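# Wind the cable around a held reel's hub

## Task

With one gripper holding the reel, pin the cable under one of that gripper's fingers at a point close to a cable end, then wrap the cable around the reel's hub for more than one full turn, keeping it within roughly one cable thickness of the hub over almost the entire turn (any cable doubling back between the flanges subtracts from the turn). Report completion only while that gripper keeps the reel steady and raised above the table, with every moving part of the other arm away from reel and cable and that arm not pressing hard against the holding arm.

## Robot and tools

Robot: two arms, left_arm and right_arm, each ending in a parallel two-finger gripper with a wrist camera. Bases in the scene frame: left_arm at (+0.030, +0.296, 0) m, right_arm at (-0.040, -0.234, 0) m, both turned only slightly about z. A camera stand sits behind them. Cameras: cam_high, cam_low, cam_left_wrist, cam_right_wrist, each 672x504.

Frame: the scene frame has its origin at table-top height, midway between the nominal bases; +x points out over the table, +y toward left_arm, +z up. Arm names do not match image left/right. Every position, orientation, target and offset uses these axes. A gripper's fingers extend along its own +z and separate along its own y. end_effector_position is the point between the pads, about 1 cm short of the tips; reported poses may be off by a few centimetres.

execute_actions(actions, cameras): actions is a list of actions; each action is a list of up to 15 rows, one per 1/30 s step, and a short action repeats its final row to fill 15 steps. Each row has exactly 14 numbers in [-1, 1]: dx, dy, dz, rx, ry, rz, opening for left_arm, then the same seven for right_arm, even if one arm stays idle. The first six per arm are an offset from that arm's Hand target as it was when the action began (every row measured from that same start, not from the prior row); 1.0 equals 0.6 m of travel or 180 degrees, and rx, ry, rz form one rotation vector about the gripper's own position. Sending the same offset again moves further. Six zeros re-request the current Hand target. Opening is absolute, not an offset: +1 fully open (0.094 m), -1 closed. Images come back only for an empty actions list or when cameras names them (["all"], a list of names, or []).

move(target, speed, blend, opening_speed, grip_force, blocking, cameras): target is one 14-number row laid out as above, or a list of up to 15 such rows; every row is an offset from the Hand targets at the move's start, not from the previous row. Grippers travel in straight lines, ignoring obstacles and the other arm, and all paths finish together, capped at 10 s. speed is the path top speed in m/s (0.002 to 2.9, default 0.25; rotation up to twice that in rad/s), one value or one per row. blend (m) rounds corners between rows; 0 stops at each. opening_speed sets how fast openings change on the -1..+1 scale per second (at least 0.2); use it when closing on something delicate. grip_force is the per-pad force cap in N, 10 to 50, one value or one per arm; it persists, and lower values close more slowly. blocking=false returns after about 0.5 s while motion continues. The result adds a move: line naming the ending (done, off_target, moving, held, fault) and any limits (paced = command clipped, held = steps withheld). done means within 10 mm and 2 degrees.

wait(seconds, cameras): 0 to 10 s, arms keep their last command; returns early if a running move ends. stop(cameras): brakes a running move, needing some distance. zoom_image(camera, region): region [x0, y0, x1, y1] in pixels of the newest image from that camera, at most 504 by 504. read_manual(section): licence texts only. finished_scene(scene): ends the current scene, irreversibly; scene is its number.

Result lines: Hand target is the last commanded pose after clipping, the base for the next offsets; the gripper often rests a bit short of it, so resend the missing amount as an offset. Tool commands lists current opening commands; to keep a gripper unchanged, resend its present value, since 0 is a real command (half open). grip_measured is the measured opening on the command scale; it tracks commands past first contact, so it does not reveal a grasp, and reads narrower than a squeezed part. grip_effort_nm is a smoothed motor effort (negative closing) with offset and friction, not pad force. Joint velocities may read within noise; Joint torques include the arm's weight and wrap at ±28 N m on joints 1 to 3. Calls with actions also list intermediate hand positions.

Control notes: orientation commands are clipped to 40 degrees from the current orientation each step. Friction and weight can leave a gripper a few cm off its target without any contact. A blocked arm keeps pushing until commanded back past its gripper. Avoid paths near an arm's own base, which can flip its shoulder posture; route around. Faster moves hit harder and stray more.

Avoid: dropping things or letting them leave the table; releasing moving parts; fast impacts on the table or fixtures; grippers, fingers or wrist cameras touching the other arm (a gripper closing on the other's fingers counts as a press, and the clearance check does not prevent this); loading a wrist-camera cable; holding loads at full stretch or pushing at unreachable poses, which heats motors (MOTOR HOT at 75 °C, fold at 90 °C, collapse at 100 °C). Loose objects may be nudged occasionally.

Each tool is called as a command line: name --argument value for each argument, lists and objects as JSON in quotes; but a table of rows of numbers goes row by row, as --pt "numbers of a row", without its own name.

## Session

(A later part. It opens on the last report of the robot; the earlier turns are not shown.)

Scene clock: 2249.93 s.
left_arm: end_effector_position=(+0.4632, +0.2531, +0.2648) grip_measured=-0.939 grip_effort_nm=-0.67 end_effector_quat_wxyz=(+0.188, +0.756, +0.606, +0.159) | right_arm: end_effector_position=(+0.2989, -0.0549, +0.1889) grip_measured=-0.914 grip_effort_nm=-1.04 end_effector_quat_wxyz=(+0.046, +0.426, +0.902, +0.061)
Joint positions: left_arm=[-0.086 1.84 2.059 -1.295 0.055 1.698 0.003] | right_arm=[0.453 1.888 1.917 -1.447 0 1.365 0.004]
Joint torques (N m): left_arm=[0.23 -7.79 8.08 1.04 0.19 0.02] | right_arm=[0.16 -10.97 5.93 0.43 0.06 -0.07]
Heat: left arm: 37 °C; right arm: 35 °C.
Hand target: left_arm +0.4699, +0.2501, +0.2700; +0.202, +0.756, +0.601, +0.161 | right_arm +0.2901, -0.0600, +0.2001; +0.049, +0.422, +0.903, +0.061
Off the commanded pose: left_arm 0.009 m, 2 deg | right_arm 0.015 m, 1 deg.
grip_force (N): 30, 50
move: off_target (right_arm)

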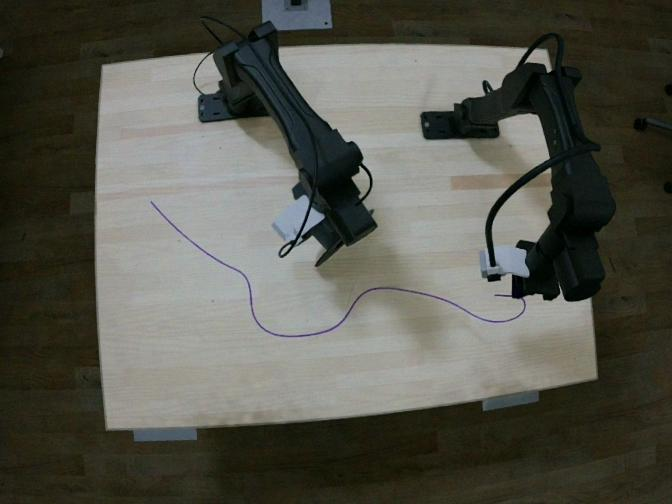

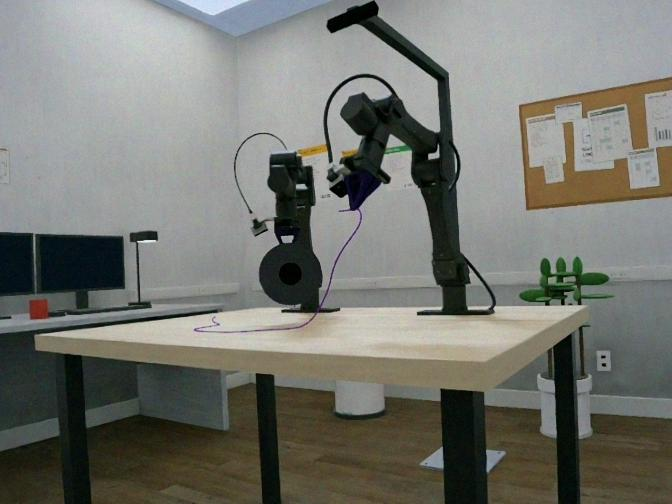

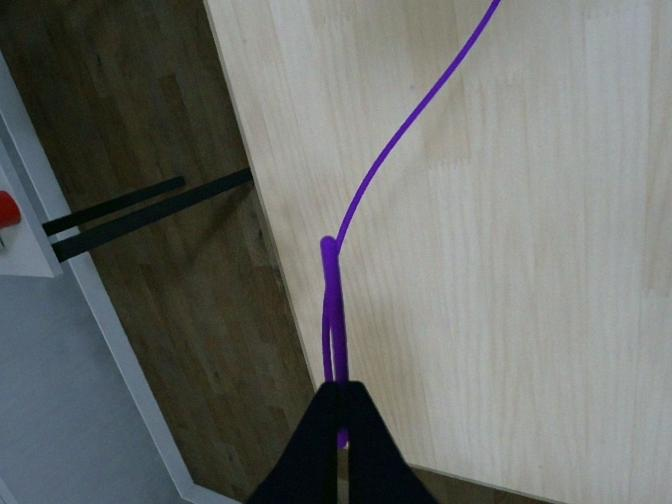

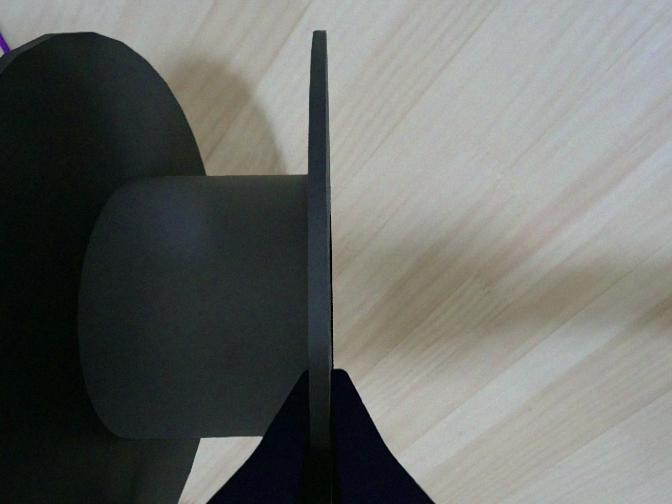

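move --target '[-0.0832,-0.2502,-0.35,-0.1259,0.1189,0.3176,-1,0,0,0,0,0,0,-1]' --speed 0.2 --cameras '["cam_left_wrist","cam_high","cam_low"]'

Scene clock: 2268.60 s.
left_arm: end_effector_position=(+0.4213, +0.1043, +0.0718) grip_measured=-0.939 grip_effort_nm=-0.66 end_effector_quat_wxyz=(+0.137, +0.344, +0.929, -0.008) | right_arm: end_effector_position=(+0.2988, -0.0550, +0.1889) grip_measured=-0.914 grip_effort_nm=-1.04 end_effector_quat_wxyz=(+0.046, +0.425, +0.902, +0.061)
Joint positions: left_arm=[-0.471 1.961 1.522 -0.857 -0.013 0.25 0.003] | right_arm=[0.453 1.888 1.917 -1.448 0 1.365 0.004]
Joint torques (N m): left_arm=[-0.46 -8.49 5.11 0.79 0.09 -0.11] | right_arm=[0.12 -10.96 5.96 0.43 0.05 -0.05]
Heat: left arm: 37 °C; right arm: 34 °C.
Hand target: left_arm +0.4199, +0.0999, +0.0600; +0.130, +0.344, +0.930, -0.015 | right_arm +0.2900, -0.0601, +0.2001; +0.049, +0.421, +0.904, +0.060
Off the commanded pose: left_arm 0.013 m, 1 deg | right_arm 0.015 m, 1 deg.
grip_force (N): 30, 50
move: off_target (left_arm, right_arm)
Images, in order (width x height): cam_high 672x504, cam_low 672x504, cam_left_wrist 672x504.

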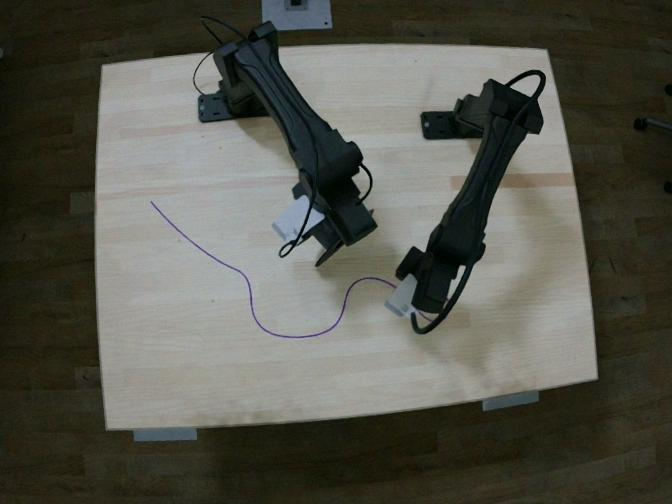

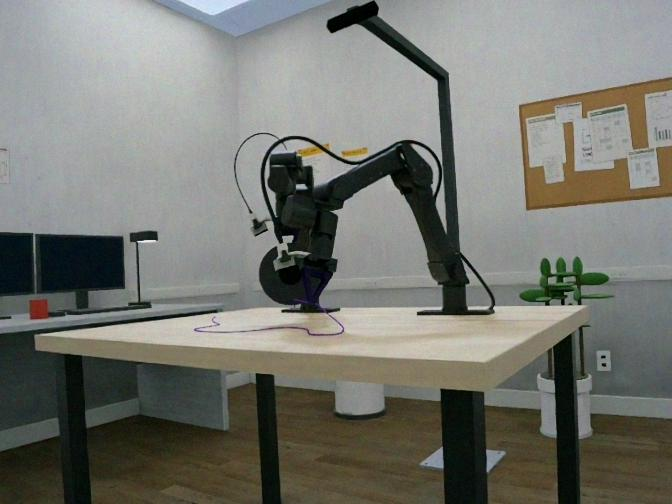

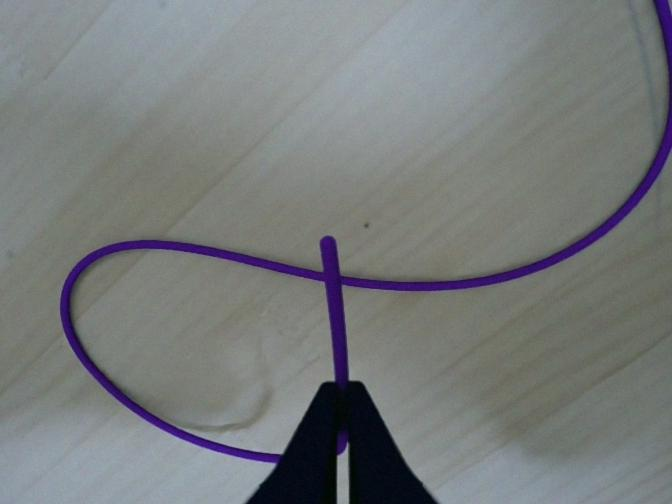

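move --target '[0,0.3833,0.1,-0.1008,0.0652,0.715,-1,0,0,0,0,0,0,-1]' --speed 0.3 --cameras '["cam_left_wrist","cam_high","cam_low"]'

Scene clock: 2410.63 s.
left_arm: end_effector_position=(+0.4175, +0.3288, +0.1207) grip_measured=-0.939 grip_effort_nm=-0.67 end_effector_quat_wxyz=(-0.041, +0.702, -0.710, +0.040) | right_arm: end_effector_position=(+0.2988, -0.0550, +0.1889) grip_measured=-0.914 grip_effort_nm=-1.03 end_effector_quat_wxyz=(+0.046, +0.425, +0.902, +0.061)
Joint positions: left_arm=[0.078 1.912 1.681 -1.226 0.009 -1.473 0.003] | right_arm=[0.453 1.888 1.917 -1.448 0 1.365 0.004]
Joint torques (N m): left_arm=[0.18 -7.82 8.36 0.25 0 -0.1] | right_arm=[0.17 -10.97 5.9 0.44 0.06 -0.06]
Heat: left arm: 36 °C; right arm: 35 °C.
Hand target: left_arm +0.4200, +0.3299, +0.1201; -0.035, +0.706, -0.706, +0.036 | right_arm +0.2900, -0.0601, +0.2001; +0.049, +0.421, +0.904, +0.060
Off the commanded pose: left_arm 0.003 m, 1 deg | right_arm 0.015 m, 1 deg.
grip_force (N): 30, 50
move: off_target (right_arm)
Images, in order (width x height): cam_high 672x504, cam_low 672x504, cam_left_wrist 672x504.

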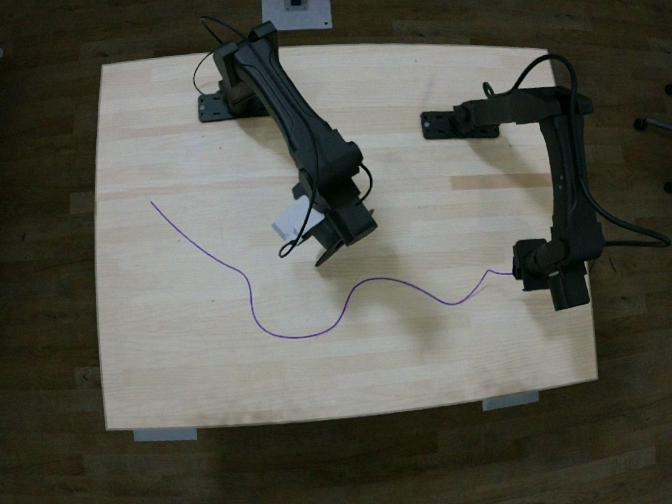

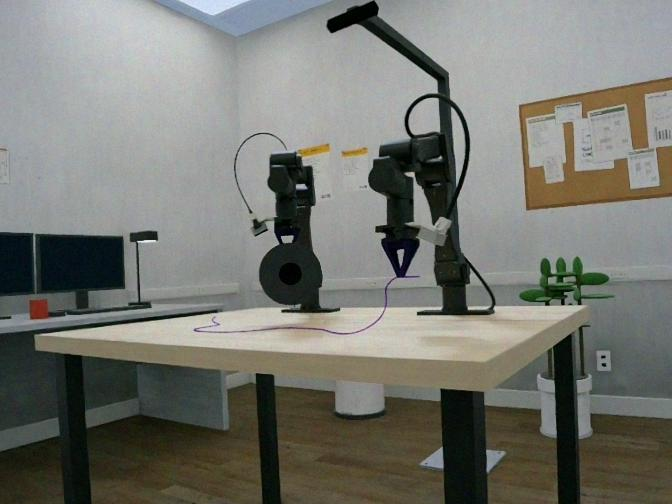

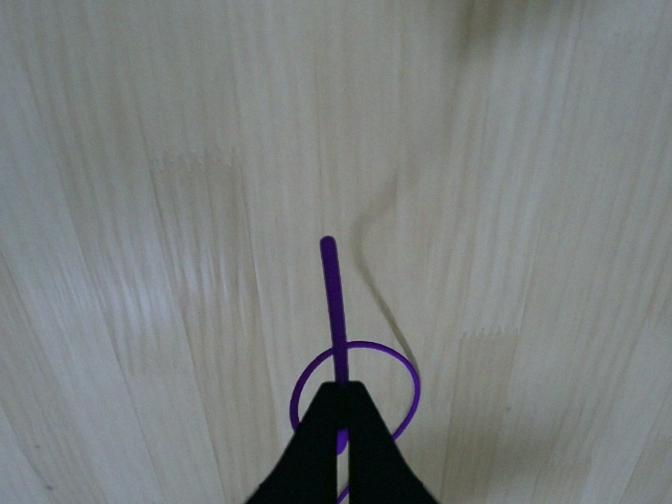

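move --pt "0 0.14 -0.08 0 0 0 -1 0 0 0 0 0 0 -1" --pt "0 0.14 -0.16 0 0 0 -1 0 0 0 0 0 0 -1" --blend '[0.02,0]' --speed '[0.2,0.06]' --cameras '["cam_left_wrist","cam_high"]'

Scene clock: 2421.67 s.
left_arm: end_effector_position=(+0.4216, +0.4151, +0.0369) grip_measured=-0.939 grip_effort_nm=-0.66 end_effector_quat_wxyz=(-0.046, +0.709, -0.703, +0.041) | right_arm: end_effector_position=(+0.2988, -0.0550, +0.1889) grip_measured=-0.914 grip_effort_nm=-1.04 end_effector_quat_wxyz=(+0.046, +0.425, +0.902, +0.061)
Joint positions: left_arm=[0.298 2.031 1.512 -0.933 0.03 -1.274 0.003] | right_arm=[0.453 1.888 1.917 -1.448 0 1.365 0.004]
Joint torques (N m): left_arm=[-0.12 -8.47 4.82 0.54 0 0.04] | right_arm=[0.14 -10.95 5.97 0.44 0.06 -0.05]
Heat: left arm: 37 °C; right arm: 35 °C.
Hand target: left_arm +0.4199, +0.4139, +0.0240; -0.035, +0.706, -0.706, +0.036 | right_arm +0.2900, -0.0601, +0.2001; +0.049, +0.421, +0.904, +0.060
Off the commanded pose: left_arm 0.013 m, 1 deg | right_arm 0.015 m, 1 deg.
grip_force (N): 30, 50
move: off_target (left_arm, right_arm)
Images, in order (width x height): cam_high 672x504, cam_left_wrist 672x504.

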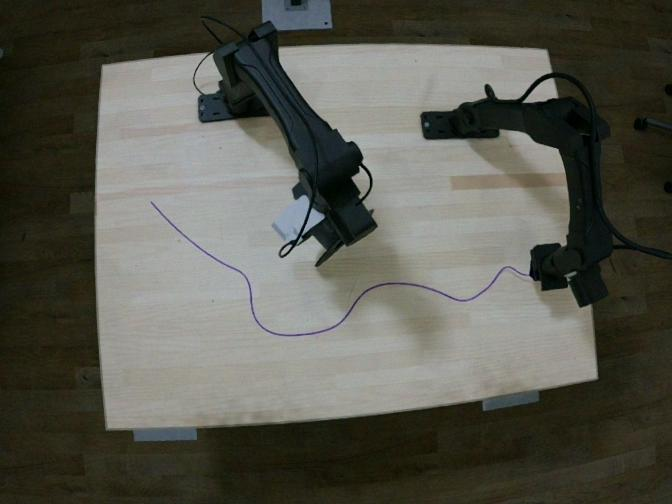

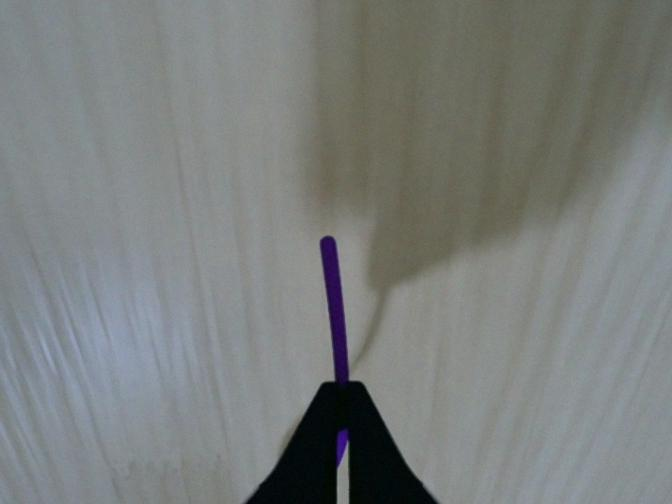

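move --target '[0,0,-0.04,0,0,0,-1,0,0,0,0,0,0,-1]' --speed 0.05 --cameras '["cam_left_wrist"]'

Scene clock: 2426.77 s.
left_arm: end_effector_position=(+0.4225, +0.4154, +0.0133) grip_measured=-0.939 grip_effort_nm=-0.67 end_effector_quat_wxyz=(-0.046, +0.709, -0.703, +0.041) | right_arm: end_effector_position=(+0.2988, -0.0550, +0.1889) grip_measured=-0.914 grip_effort_nm=-1.04 end_effector_quat_wxyz=(+0.046, +0.425, +0.902, +0.061)
Joint positions: left_arm=[0.298 2.063 1.46 -0.849 0.03 -1.274 0.003] | right_arm=[0.453 1.888 1.917 -1.448 0 1.365 0.004]
Joint torques (N m): left_arm=[-0.13 -8.53 4.68 0.53 0 0.04] | right_arm=[0.14 -10.97 5.89 0.44 0.06 -0.06]
Heat: left arm: 37 °C; right arm: 35 °C.
Hand target: left_arm +0.4199, +0.4139, +0.0001; -0.035, +0.707, -0.706, +0.036 | right_arm +0.2900, -0.0601, +0.2001; +0.049, +0.421, +0.904, +0.060
Off the commanded pose: left_arm 0.014 m, 1 deg | right_arm 0.015 m, 1 deg.
grip_force (N): 30, 50
move: off_target (left_arm, right_arm)
Images, in order (width x height): cam_left_wrist 672x504.

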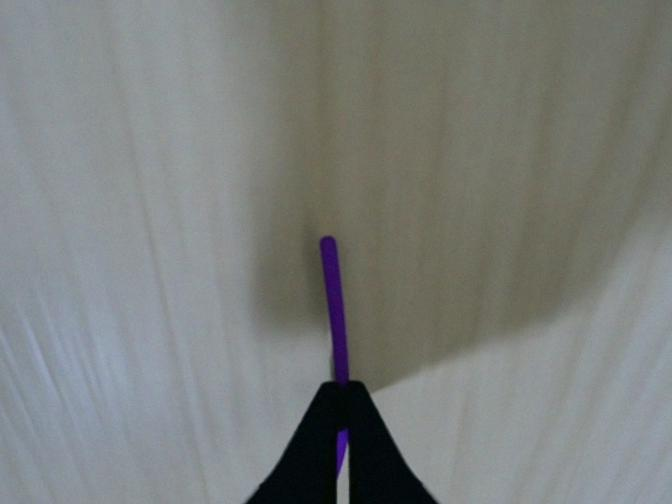

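move --pt "0 0 0 0 0 0 -0.3 0 0 0 0 0 0 -1" --pt "0 0 0.2 0 0 0 -0.3 0 0 0 0 0 0 -1" --speed 0.1 --opening_speed 0.4 --cameras '["cam_left_wrist","cam_high"]'

Scene clock: 2433.27 s.
left_arm: end_effector_position=(+0.4171, +0.4136, +0.0968) grip_measured=-0.302 grip_effort_nm=0.10 end_effector_quat_wxyz=(-0.014, +0.710, -0.704, +0.024) | right_arm: end_effector_position=(+0.2988, -0.0550, +0.1889) grip_measured=-0.914 grip_effort_nm=-1.04 end_effector_quat_wxyz=(+0.046, +0.425, +0.902, +0.061)
Joint positions: left_arm=[0.298 2.047 1.782 -1.259 0.03 -1.274 0.033] | right_arm=[0.453 1.888 1.917 -1.448 0 1.365 0.004]
Joint torques (N m): left_arm=[-0.14 -14.22 7.95 0.19 0 0.03] | right_arm=[0.1 -10.92 5.93 0.45 0.06 -0.06]
Heat: left arm: 36 °C; right arm: 35 °C.
Hand target: left_arm +0.4200, +0.4140, +0.1201; -0.035, +0.707, -0.706, +0.036 | right_arm +0.2900, -0.0601, +0.2001; +0.049, +0.421, +0.904, +0.060
Off the commanded pose: left_arm 0.023 m, 3 deg | right_arm 0.015 m, 1 deg.
grip_force (N): 30, 50
move: off_target (left_arm, right_arm)
Images, in order (width x height): cam_high 672x504, cam_left_wrist 672x504.

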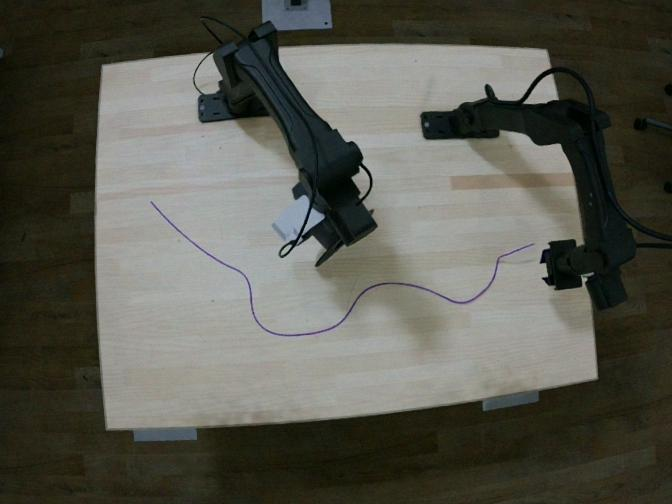

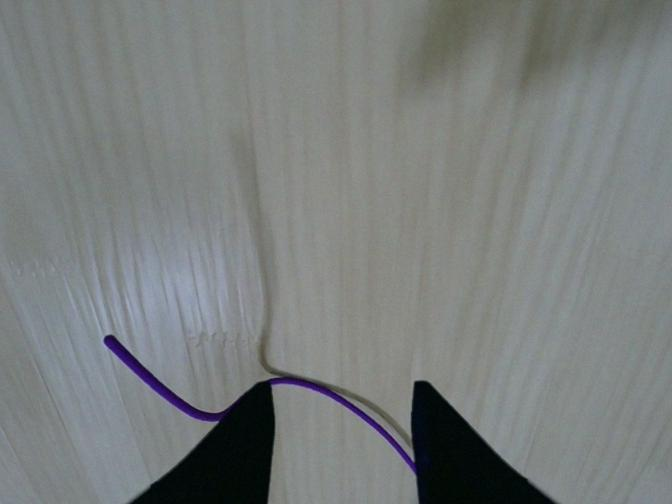

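move --target '[-0.025,-0.1567,0,0.037,0.0159,-0.7328,0.0,0,0,0,0,0,0,-1]' --speed 0.3 --cameras '["cam_left_wrist","cam_high"]'

Scene clock: 2467.47 s.
left_arm: end_effector_position=(+0.4107, +0.3212, +0.1036) grip_measured=-0.002 grip_effort_nm=0.09 end_effector_quat_wxyz=(-0.012, +0.352, +0.936, -0.008) | right_arm: end_effector_position=(+0.2988, -0.0550, +0.1889) grip_measured=-0.914 grip_effort_nm=-1.04 end_effector_quat_wxyz=(+0.046, +0.425, +0.902, +0.061)
Joint positions: left_arm=[0.058 2.028 1.782 -1.353 0.006 0.786 0.047] | right_arm=[0.453 1.888 1.917 -1.448 0 1.365 0.004]
Joint torques (N m): left_arm=[-0.43 -14.82 4.62 0.08 -0.06 0.01] | right_arm=[0.12 -10.92 5.96 0.43 0.06 -0.06]
Heat: left arm: 38 °C; right arm: 35 °C.
Hand target: left_arm +0.4049, +0.3198, +0.1201; +0.000, +0.358, +0.934, -0.001 | right_arm +0.2900, -0.0601, +0.2001; +0.049, +0.421, +0.904, +0.060
Off the commanded pose: left_arm 0.017 m, 2 deg | right_arm 0.015 m, 1 deg.
grip_force (N): 30, 50
move: off_target (left_arm, right_arm)
Images, in order (width x height): cam_high 672x504, cam_left_wrist 672x504.

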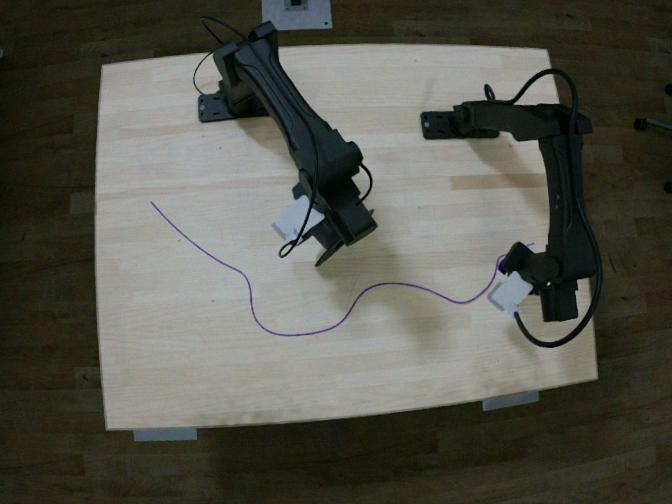

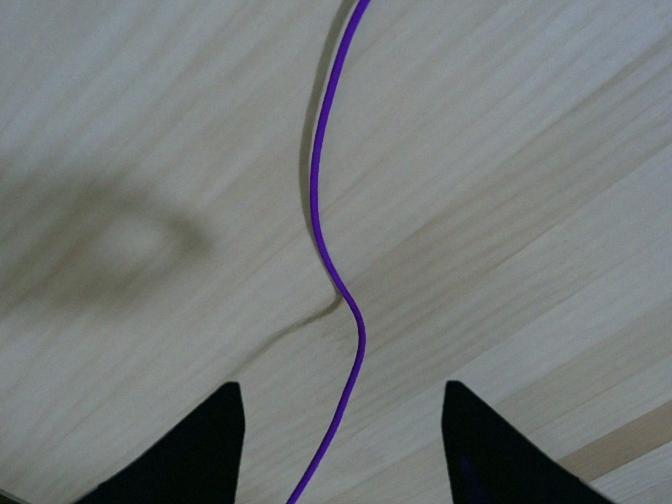

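move --target '[-0.0023,0.0095,-0.14,0,0,0,-0.2,0,0,0,0,0,0,-1]' --speed 0.1 --cameras '["cam_left_wrist"]'

Scene clock: 2484.63 s.
left_arm: end_effector_position=(+0.4030, +0.3223, +0.0371) grip_measured=-0.198 grip_effort_nm=-0.11 end_effector_quat_wxyz=(-0.004, +0.357, +0.934, -0.004) | right_arm: end_effector_position=(+0.2988, -0.0550, +0.1889) grip_measured=-0.914 grip_effort_nm=-1.03 end_effector_quat_wxyz=(+0.046, +0.425, +0.902, +0.061)
Joint positions: left_arm=[0.062 2.018 1.5 -1.063 0.004 0.802 0.038] | right_arm=[0.453 1.888 1.917 -1.448 0 1.365 0.004]
Joint torques (N m): left_arm=[0.61 -10.56 4.52 0.36 -0.05 0.07] | right_arm=[0.14 -10.95 5.91 0.45 0.04 -0.06]
Heat: left arm: 37 °C; right arm: 36 °C.
Hand target: left_arm +0.4036, +0.3256, +0.0361; +0.000, +0.358, +0.934, +0.000 | right_arm +0.2900, -0.0601, +0.2001; +0.049, +0.421, +0.904, +0.060
Off the commanded pose: left_arm 0.003 m, 1 deg | right_arm 0.015 m, 1 deg.
grip_force (N): 30, 50
move: off_target (right_arm)
Images, in order (width x height): cam_left_wrist 672x504.

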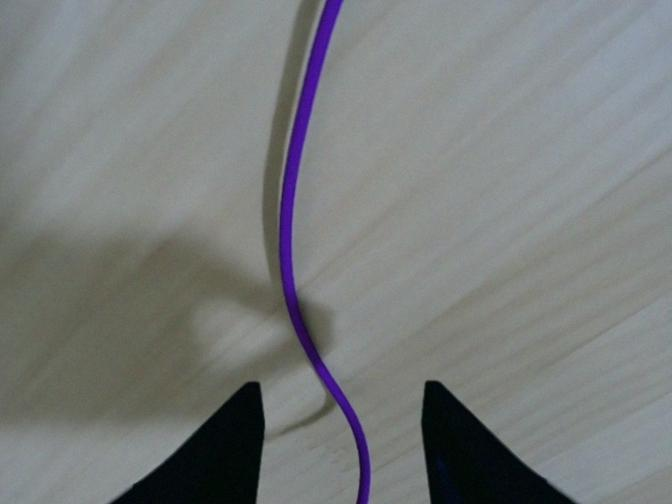

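move --pt "0.0517 -0.0173 0 0 0 0 -0.2 0 0 0 0 0 0 -1" --pt "0.0517 -0.0173 -0.035 0 0 0 -0.2 0 0 0 0 0 0 -1" --speed 0.08 --cameras '["cam_left_wrist"]'

Scene clock: 2494.60 s.
left_arm: end_effector_position=(+0.4357, +0.3167, +0.0282) grip_measured=-0.198 grip_effort_nm=-0.11 end_effector_quat_wxyz=(+0.010, +0.359, +0.933, +0.002) | right_arm: end_effector_position=(+0.2988, -0.0550, +0.1889) grip_measured=-0.914 grip_effort_nm=-1.04 end_effector_quat_wxyz=(+0.046, +0.425, +0.902, +0.061)
Joint positions: left_arm=[0.042 2.119 1.618 -1.049 0.004 0.786 0.038] | right_arm=[0.453 1.888 1.917 -1.448 0 1.365 0.004]
Joint torques (N m): left_arm=[-0.47 -8.96 4.72 0.33 -0.05 -0.09] | right_arm=[0.12 -10.95 5.94 0.44 0.06 -0.05]
Heat: left arm: 36 °C; right arm: 36 °C.
Hand target: left_arm +0.4346, +0.3152, +0.0151; +0.000, +0.358, +0.934, -0.001 | right_arm +0.2900, -0.0601, +0.2001; +0.049, +0.421, +0.904, +0.060
Off the commanded pose: left_arm 0.013 m, 1 deg | right_arm 0.015 m, 1 deg.
grip_force (N): 30, 50
move: off_target (left_arm, right_arm)
Images, in order (width x height): cam_left_wrist 672x504.

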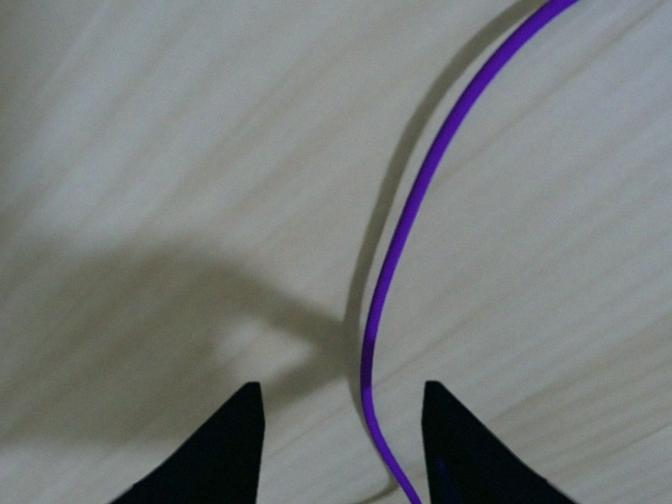

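move --target '[-0.006,-0.005,-0.033,0,0,0,-0.3,0,0,0,0,0,0,-1]' --speed 0.06 --cameras '["cam_left_wrist"]'

Scene clock: 2500.63 s.
left_arm: end_effector_position=(+0.4329, +0.3143, +0.0087) grip_measured=-0.298 grip_effort_nm=-0.11 end_effector_quat_wxyz=(+0.010, +0.359, +0.933, +0.003) | right_arm: end_effector_position=(+0.2988, -0.0550, +0.1889) grip_measured=-0.914 grip_effort_nm=-1.04 end_effector_quat_wxyz=(+0.046, +0.425, +0.902, +0.061)
Joint positions: left_arm=[0.037 2.13 1.554 -0.973 0.004 0.779 0.033] | right_arm=[0.453 1.888 1.917 -1.448 0 1.365 0.004]
Joint torques (N m): left_arm=[-0.55 -8.88 4.56 0.43 -0.05 -0.1] | right_arm=[0.12 -10.95 5.97 0.44 0.06 -0.05]
Heat: left arm: 36 °C; right arm: 36 °C.
Hand target: left_arm +0.4309, +0.3122, -0.0047; +0.000, +0.358, +0.934, -0.001 | right_arm +0.2900, -0.0601, +0.2001; +0.049, +0.421, +0.904, +0.060
Off the commanded pose: left_arm 0.014 m, 1 deg | right_arm 0.015 m, 1 deg.
grip_force (N): 30, 50
move: off_target (left_arm, right_arm)
Images, in order (width x height): cam_left_wrist 672x504.

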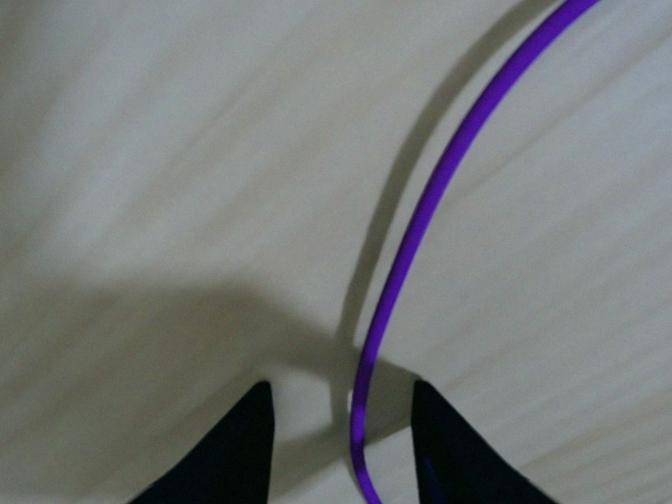

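move --pt "0 0 -0.012 0 0 0 -0.3 0 0 0 0 0 0 -1" --pt "0 0 -0.012 0 0 0 -1 0 0 0 0 0 0 -1" --speed 0.04 --opening_speed 0.3 --cameras '["cam_left_wrist"]'

Scene clock: 2507.90 s.
left_arm: end_effector_position=(+0.4350, +0.3144, +0.0080) grip_measured=-0.934 grip_effort_nm=-0.66 end_effector_quat_wxyz=(+0.015, +0.359, +0.933, +0.004) | right_arm: end_effector_position=(+0.2988, -0.0550, +0.1889) grip_measured=-0.914 grip_effort_nm=-1.04 end_effector_quat_wxyz=(+0.046, +0.425, +0.902, +0.061)
Joint positions: left_arm=[0.037 2.13 1.551 -0.961 0.004 0.779 0.003] | right_arm=[0.453 1.888 1.917 -1.448 0 1.365 0.004]
Joint torques (N m): left_arm=[-0.57 -8.21 3.66 0.53 -0.05 -0.09] | right_arm=[0.2 -10.92 5.94 0.43 0.05 -0.05]
Heat: left arm: 35 °C; right arm: 36 °C.
Hand target: left_arm +0.4310, +0.3122, -0.0119; +0.000, +0.358, +0.934, +0.000 | right_arm +0.2900, -0.0601, +0.2001; +0.049, +0.421, +0.904, +0.060
Off the commanded pose: left_arm 0.020 m, 2 deg | right_arm 0.015 m, 1 deg.
grip_force (N): 30, 50
move: off_target (left_arm, right_arm); target 2's new opening was sent with left_arm's hand 0.020 m and 2 deg from that target
Images, in order (width x height): cam_left_wrist 672x504.

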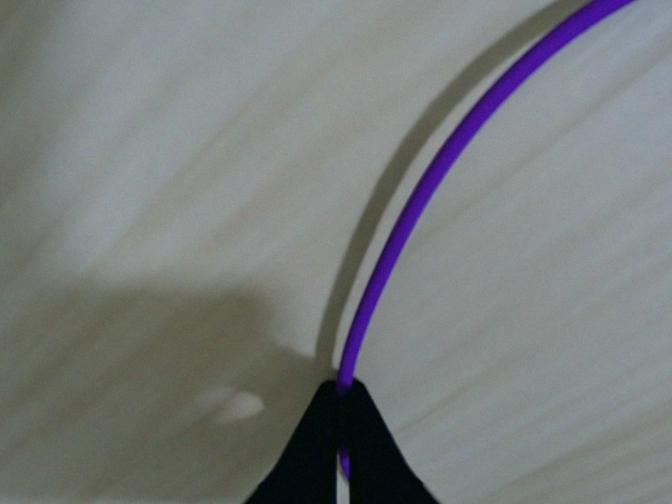

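move --target '[0,0,0.4,0,0,0,-1,0,0,0,0,0,0,-1]' --speed 0.15 --grip_force '[40,50]' --cameras '["all"]'

zoom_image --camera "cam_low" --region '[330, 200, 500, 350]'

Scene clock: 2513.60 s.
left_arm: end_effector_position=(+0.4341, +0.3143, +0.2118) grip_measured=-0.942 grip_effort_nm=-0.85 end_effector_quat_wxyz=(+0.087, +0.357, +0.929, +0.036) | right_arm: end_effector_position=(+0.2988, -0.0550, +0.1889) grip_measured=-0.914 grip_effort_nm=-1.04 end_effector_quat_wxyz=(+0.046, +0.425, +0.902, +0.061)
Joint positions: left_arm=[0.037 1.98 2.136 -1.538 0.004 0.778 0.003] | right_arm=[0.453 1.888 1.917 -1.448 0 1.365 0.004]
Joint torques (N m): left_arm=[-0.57 -12.15 7.16 0.42 -0.06 -0.09] | right_arm=[0.13 -10.96 5.93 0.44 0.06 -0.05]
Heat: left arm: 35 °C; right arm: 36 °C.
Hand target: left_arm +0.4310, +0.3122, +0.2280; +0.000, +0.358, +0.934, -0.001 | right_arm +0.2900, -0.0601, +0.2001; +0.049, +0.421, +0.904, +0.060
Off the commanded pose: left_arm 0.017 m, 11 deg | right_arm 0.015 m, 1 deg.
joint sent to its limit (left arm) — joint 4 (wrist pitch), lower limit. The joint targets are off in orientation, not in position.
grip_force (N): 40, 50
move: off_target (left_arm, right_arm)

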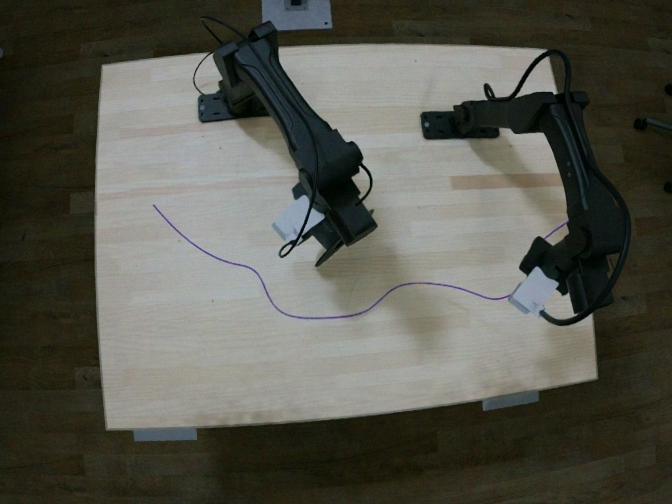

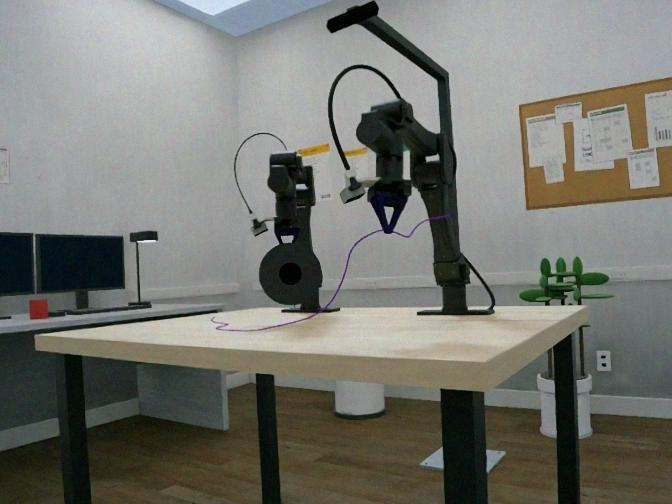

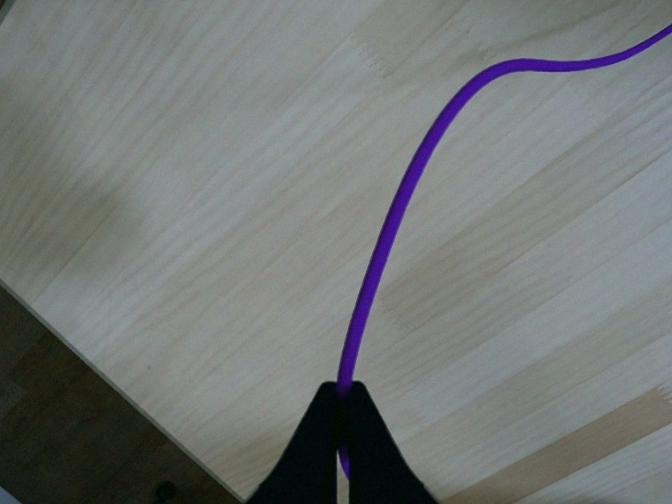

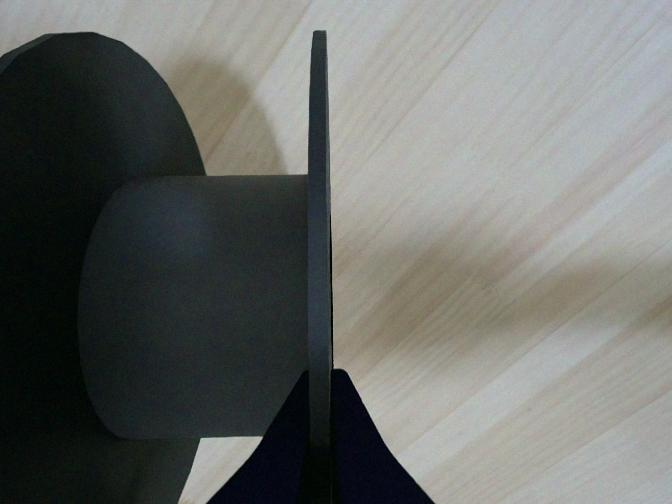

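Scaled by 2.965.

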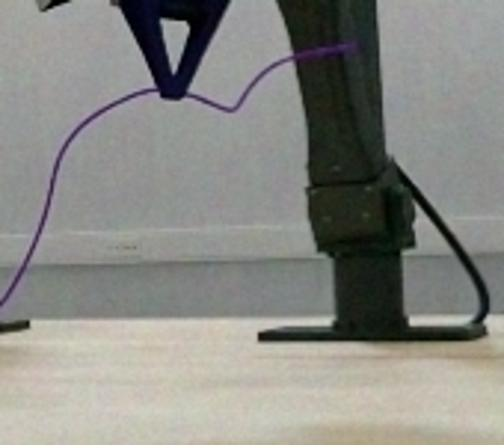

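move --pt "0 0 0 0 0 0 -1 0.0333 0.0668 0.0665 -0.041 -0.134 0.2145 -1" --pt "0 0 0 0 0 0 -1 0.0798 0.169 0.0083 -0.0817 -0.2677 0.429 -1" --blend '[0.03,0]' --speed 0.18 --cameras '["all"]'

Scene clock: 2559.23 s.
left_arm: end_effector_position=(+0.4340, +0.3143, +0.2118) grip_measured=-0.942 grip_effort_nm=-0.85 end_effector_quat_wxyz=(+0.087, +0.357, +0.929, +0.036) | right_arm: end_effector_position=(+0.3359, +0.0388, +0.1900) grip_measured=-0.914 grip_effort_nm=-1.03 end_effector_quat_wxyz=(+0.361, -0.282, +0.881, +0.114)
Joint positions: left_arm=[0.037 1.98 2.136 -1.538 0.004 0.778 0.003] | right_arm=[0.6 1.635 1.342 -0.501 0.011 0.006 0.004]
Joint torques (N m): left_arm=[-0.58 -12.07 7.17 0.39 -0.06 -0.08] | right_arm=[-0.34 -9.48 6.09 2.31 -0.11 -0.03]
Heat: left arm: 37 °C; right arm: 36 °C.
Hand target: left_arm +0.4310, +0.3122, +0.2280; +0.000, +0.358, +0.934, -0.001 | right_arm +0.3380, +0.0414, +0.2051; +0.386, -0.281, +0.869, +0.126
Off the commanded pose: left_arm 0.017 m, 11 deg | right_arm 0.015 m, 3 deg.
joint sent to its limit (left arm) — joint 4 (wrist pitch), lower limit. The joint targets are off in orientation, not in position.
grip_force (N): 40, 50
move: off_target (left_arm, right_arm)

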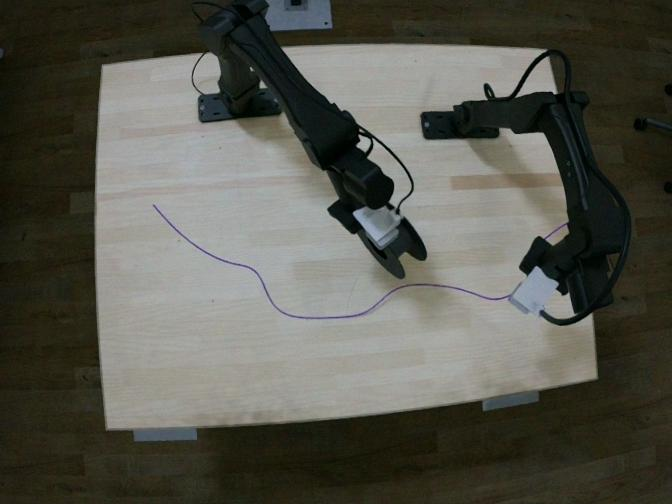

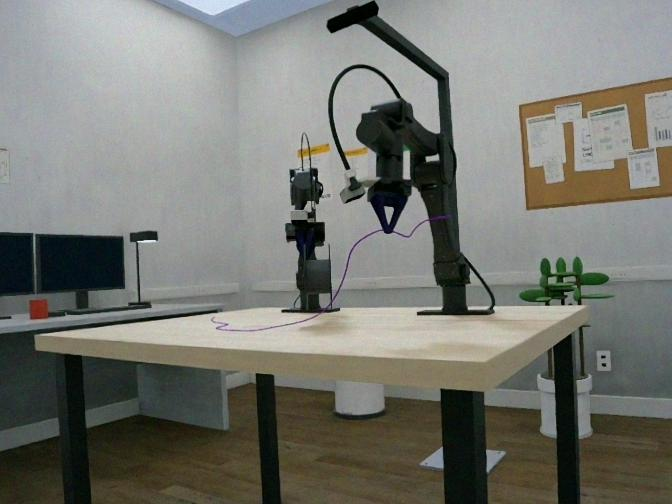

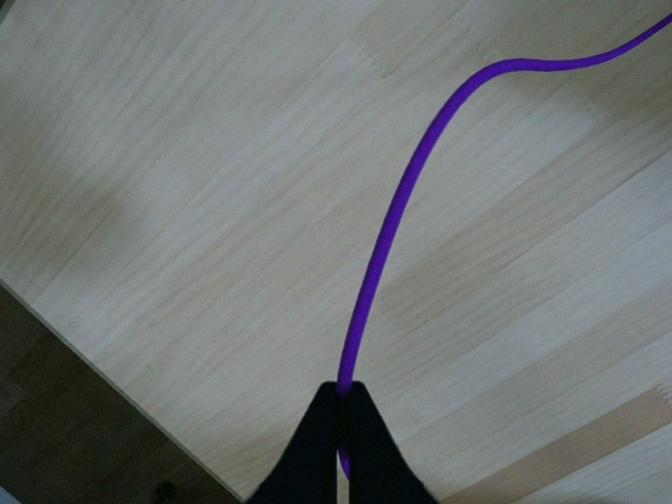

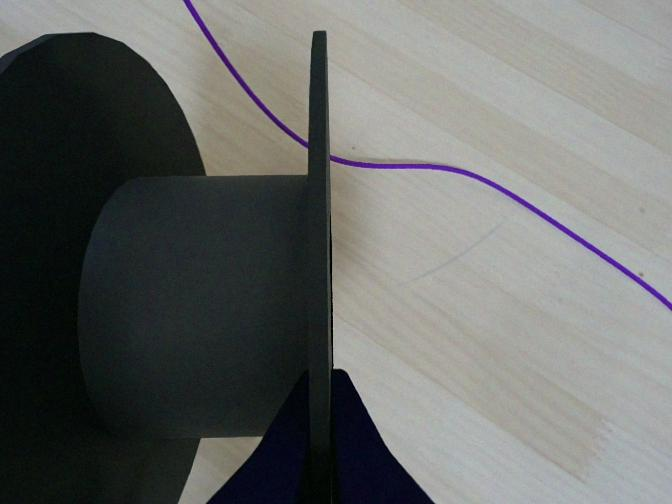

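zoom_image --camera "cam_low" --region '[260, 200, 380, 330]'

Scaled by 3.877.

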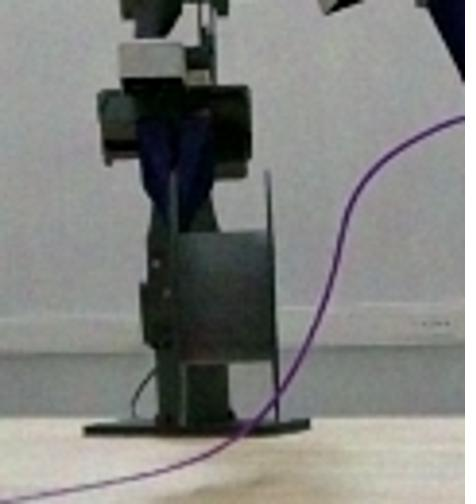

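move --target '[0,0,0,0,0,0,-1,0,0,-0.045,0,0,0,-1]' --speed 0.06 --cameras '[]'

move --target '[0,0,0,0,0,0,-1,0,0,-0.01,0,0,0,-1]' --speed 0.05 --cameras '["cam_low","cam_right_wrist"]'

zoom_image --camera "cam_low" --region '[260, 200, 380, 330]'

Scene clock: 2573.90 s.
left_arm: end_effector_position=(+0.4340, +0.3143, +0.2118) grip_measured=-0.942 grip_effort_nm=-0.85 end_effector_quat_wxyz=(+0.087, +0.357, +0.929, +0.036) | right_arm: end_effector_position=(+0.3348, +0.0381, +0.1662) grip_measured=-0.914 grip_effort_nm=-1.04 end_effector_quat_wxyz=(+0.364, -0.282, +0.880, +0.115)
Joint positions: left_arm=[0.037 1.98 2.136 -1.538 0.004 0.778 0.003] | right_arm=[0.6 1.635 1.243 -0.394 0.01 0.005 0.004]
Joint torques (N m): left_arm=[-0.58 -12.08 7.16 0.39 -0.05 -0.08] | right_arm=[-0.27 -8.69 6.15 2.34 -0.1 -0.01]
Heat: left arm: 37 °C; right arm: 35 °C.
Hand target: left_arm +0.4310, +0.3122, +0.2280; +0.000, +0.358, +0.934, -0.001 | right_arm +0.3379, +0.0414, +0.1781; +0.386, -0.281, +0.869, +0.126
Off the commanded pose: left_arm 0.017 m, 11 deg | right_arm 0.013 m, 3 deg.
joint sent to its limit (left arm) — joint 4 (wrist pitch), lower limit. The joint targets are off in orientation, not in position.
grip_force (N): 40, 50
move: off_target (left_arm, right_arm)
No camera images: "cameras" was empty.

Scene clock: 2574.83 s.
left_arm: end_effector_position=(+0.4340, +0.3143, +0.2118) grip_measured=-0.942 grip_effort_nm=-0.85 end_effector_quat_wxyz=(+0.087, +0.357, +0.929, +0.036) | right_arm: end_effector_position=(+0.3347, +0.0380, +0.1620) grip_measured=-0.914 grip_effort_nm=-1.04 end_effector_quat_wxyz=(+0.366, -0.282, +0.879, +0.115)
Joint positions: left_arm=[0.037 1.98 2.136 -1.538 0.004 0.778 0.003] | right_arm=[0.6 1.635 1.223 -0.371 0.01 0.005 0.004]
Joint torques (N m): left_arm=[-0.58 -12.08 7.17 0.39 -0.05 -0.08] | right_arm=[-0.32 -8.35 6.12 2.37 -0.11 -0.02]
Heat: left arm: 37 °C; right arm: 35 °C.
Hand target: left_arm +0.4310, +0.3122, +0.2280; +0.000, +0.358, +0.934, -0.001 | right_arm +0.3379, +0.0414, +0.1720; +0.386, -0.281, +0.869, +0.126
Off the commanded pose: left_arm 0.017 m, 11 deg | right_arm 0.011 m, 3 deg.
joint sent to its limit (left arm) — joint 4 (wrist pitch), lower limit. The joint targets are off in orientation, not in position.
grip_force (N): 40, 50
move: off_target (left_arm, right_arm)
Images, in order (width x height): cam_low 672x504, cam_right_wrist 672x504.

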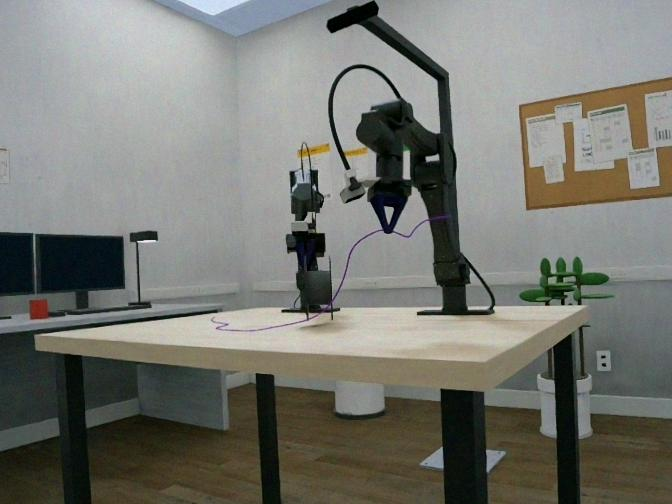

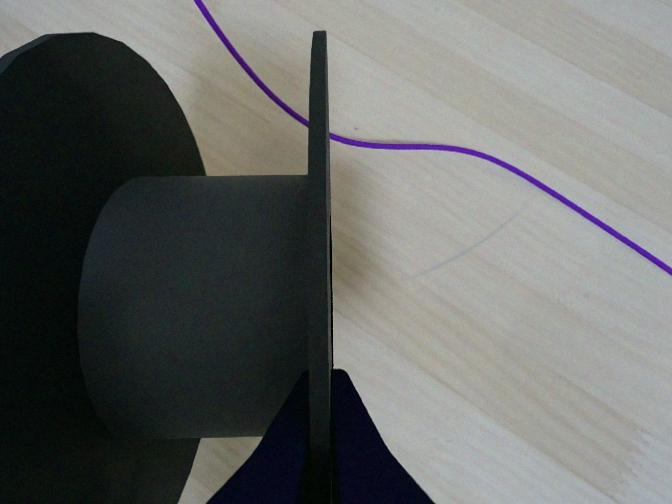

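Scaled by 3.877.

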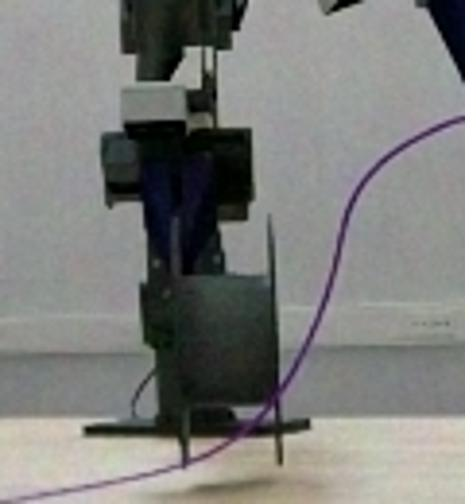

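move --target '[0,0,0,0,0,0,-1,0,0,-0.01,0,0,0,-1]' --speed 0.05 --cameras '[]'

move --target '[0,0,0,0,0,0,-1,0,0,-0.01,0,0,0,-1]' --speed 0.05 --cameras '["cam_low"]'

zoom_image --camera "cam_low" --region '[260, 200, 380, 330]'

Scene clock: 2581.87 s.
left_arm: end_effector_position=(+0.4340, +0.3143, +0.2118) grip_measured=-0.942 grip_effort_nm=-0.85 end_effector_quat_wxyz=(+0.087, +0.357, +0.929, +0.036) | right_arm: end_effector_position=(+0.3346, +0.0379, +0.1580) grip_measured=-0.914 grip_effort_nm=-1.03 end_effector_quat_wxyz=(+0.368, -0.282, +0.879, +0.116)
Joint positions: left_arm=[0.037 1.98 2.136 -1.538 0.004 0.778 0.003] | right_arm=[0.6 1.635 1.204 -0.347 0.01 0.005 0.004]
Joint torques (N m): left_arm=[-0.57 -12.07 7.16 0.39 -0.06 -0.08] | right_arm=[-0.28 -7.97 6.11 2.34 -0.1 -0.02]
Heat: left arm: 37 °C; right arm: 35 °C.
Hand target: left_arm +0.4310, +0.3122, +0.2280; +0.000, +0.358, +0.934, -0.001 | right_arm +0.3379, +0.0414, +0.1661; +0.386, -0.281, +0.869, +0.126
Off the commanded pose: left_arm 0.017 m, 11 deg | right_arm 0.009 m, 3 deg.
joint sent to its limit (left arm) — joint 4 (wrist pitch), lower limit. The joint targets are off in orientation, not in position.
grip_force (N): 40, 50
move: off_target (left_arm, right_arm)
No camera images: "cameras" was empty.

Scene clock: 2582.80 s.
left_arm: end_effector_position=(+0.4340, +0.3143, +0.2118) grip_measured=-0.942 grip_effort_nm=-0.85 end_effector_quat_wxyz=(+0.087, +0.357, +0.929, +0.036) | right_arm: end_effector_position=(+0.3344, +0.0378, +0.1539) grip_measured=-0.914 grip_effort_nm=-1.04 end_effector_quat_wxyz=(+0.370, -0.281, +0.878, +0.116)
Joint positions: left_arm=[0.037 1.98 2.136 -1.538 0.004 0.778 0.003] | right_arm=[0.6 1.635 1.184 -0.324 0.01 0.005 0.004]
Joint torques (N m): left_arm=[-0.58 -12.05 7.16 0.39 -0.05 -0.08] | right_arm=[-0.27 -7.57 6.02 2.37 -0.1 -0.02]
Heat: left arm: 37 °C; right arm: 35 °C.
Hand target: left_arm +0.4310, +0.3122, +0.2280; +0.000, +0.358, +0.934, -0.001 | right_arm +0.3379, +0.0414, +0.1600; +0.386, -0.281, +0.869, +0.126
Off the commanded pose: left_arm 0.017 m, 11 deg | right_arm 0.008 m, 2 deg.
joint sent to its limit (left arm) — joint 4 (wrist pitch), lower limit. The joint targets are off in orientation, not in position.
grip_force (N): 40, 50
move: off_target (left_arm)
Images, in order (width x height): cam_low 672x504.

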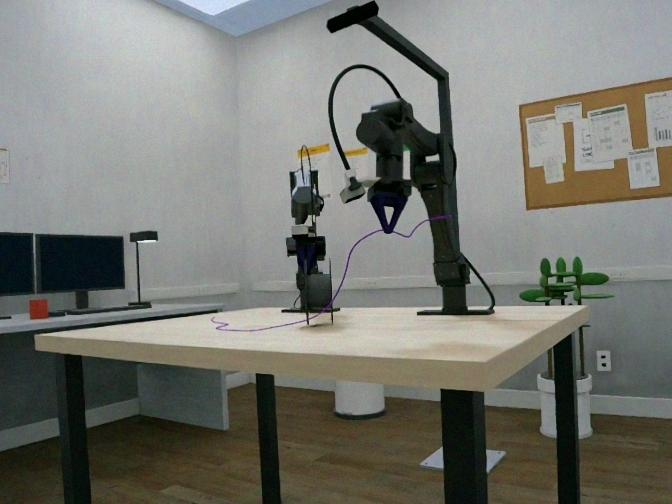

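Scaled by 3.877.

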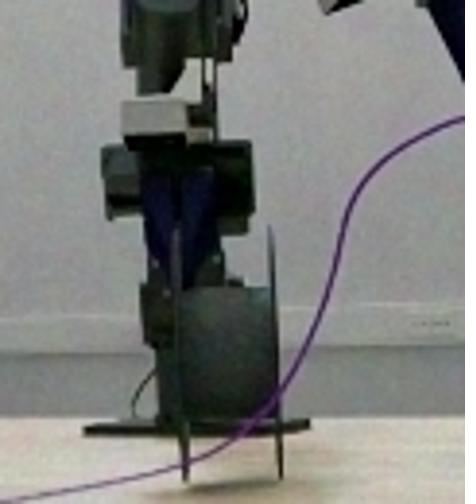

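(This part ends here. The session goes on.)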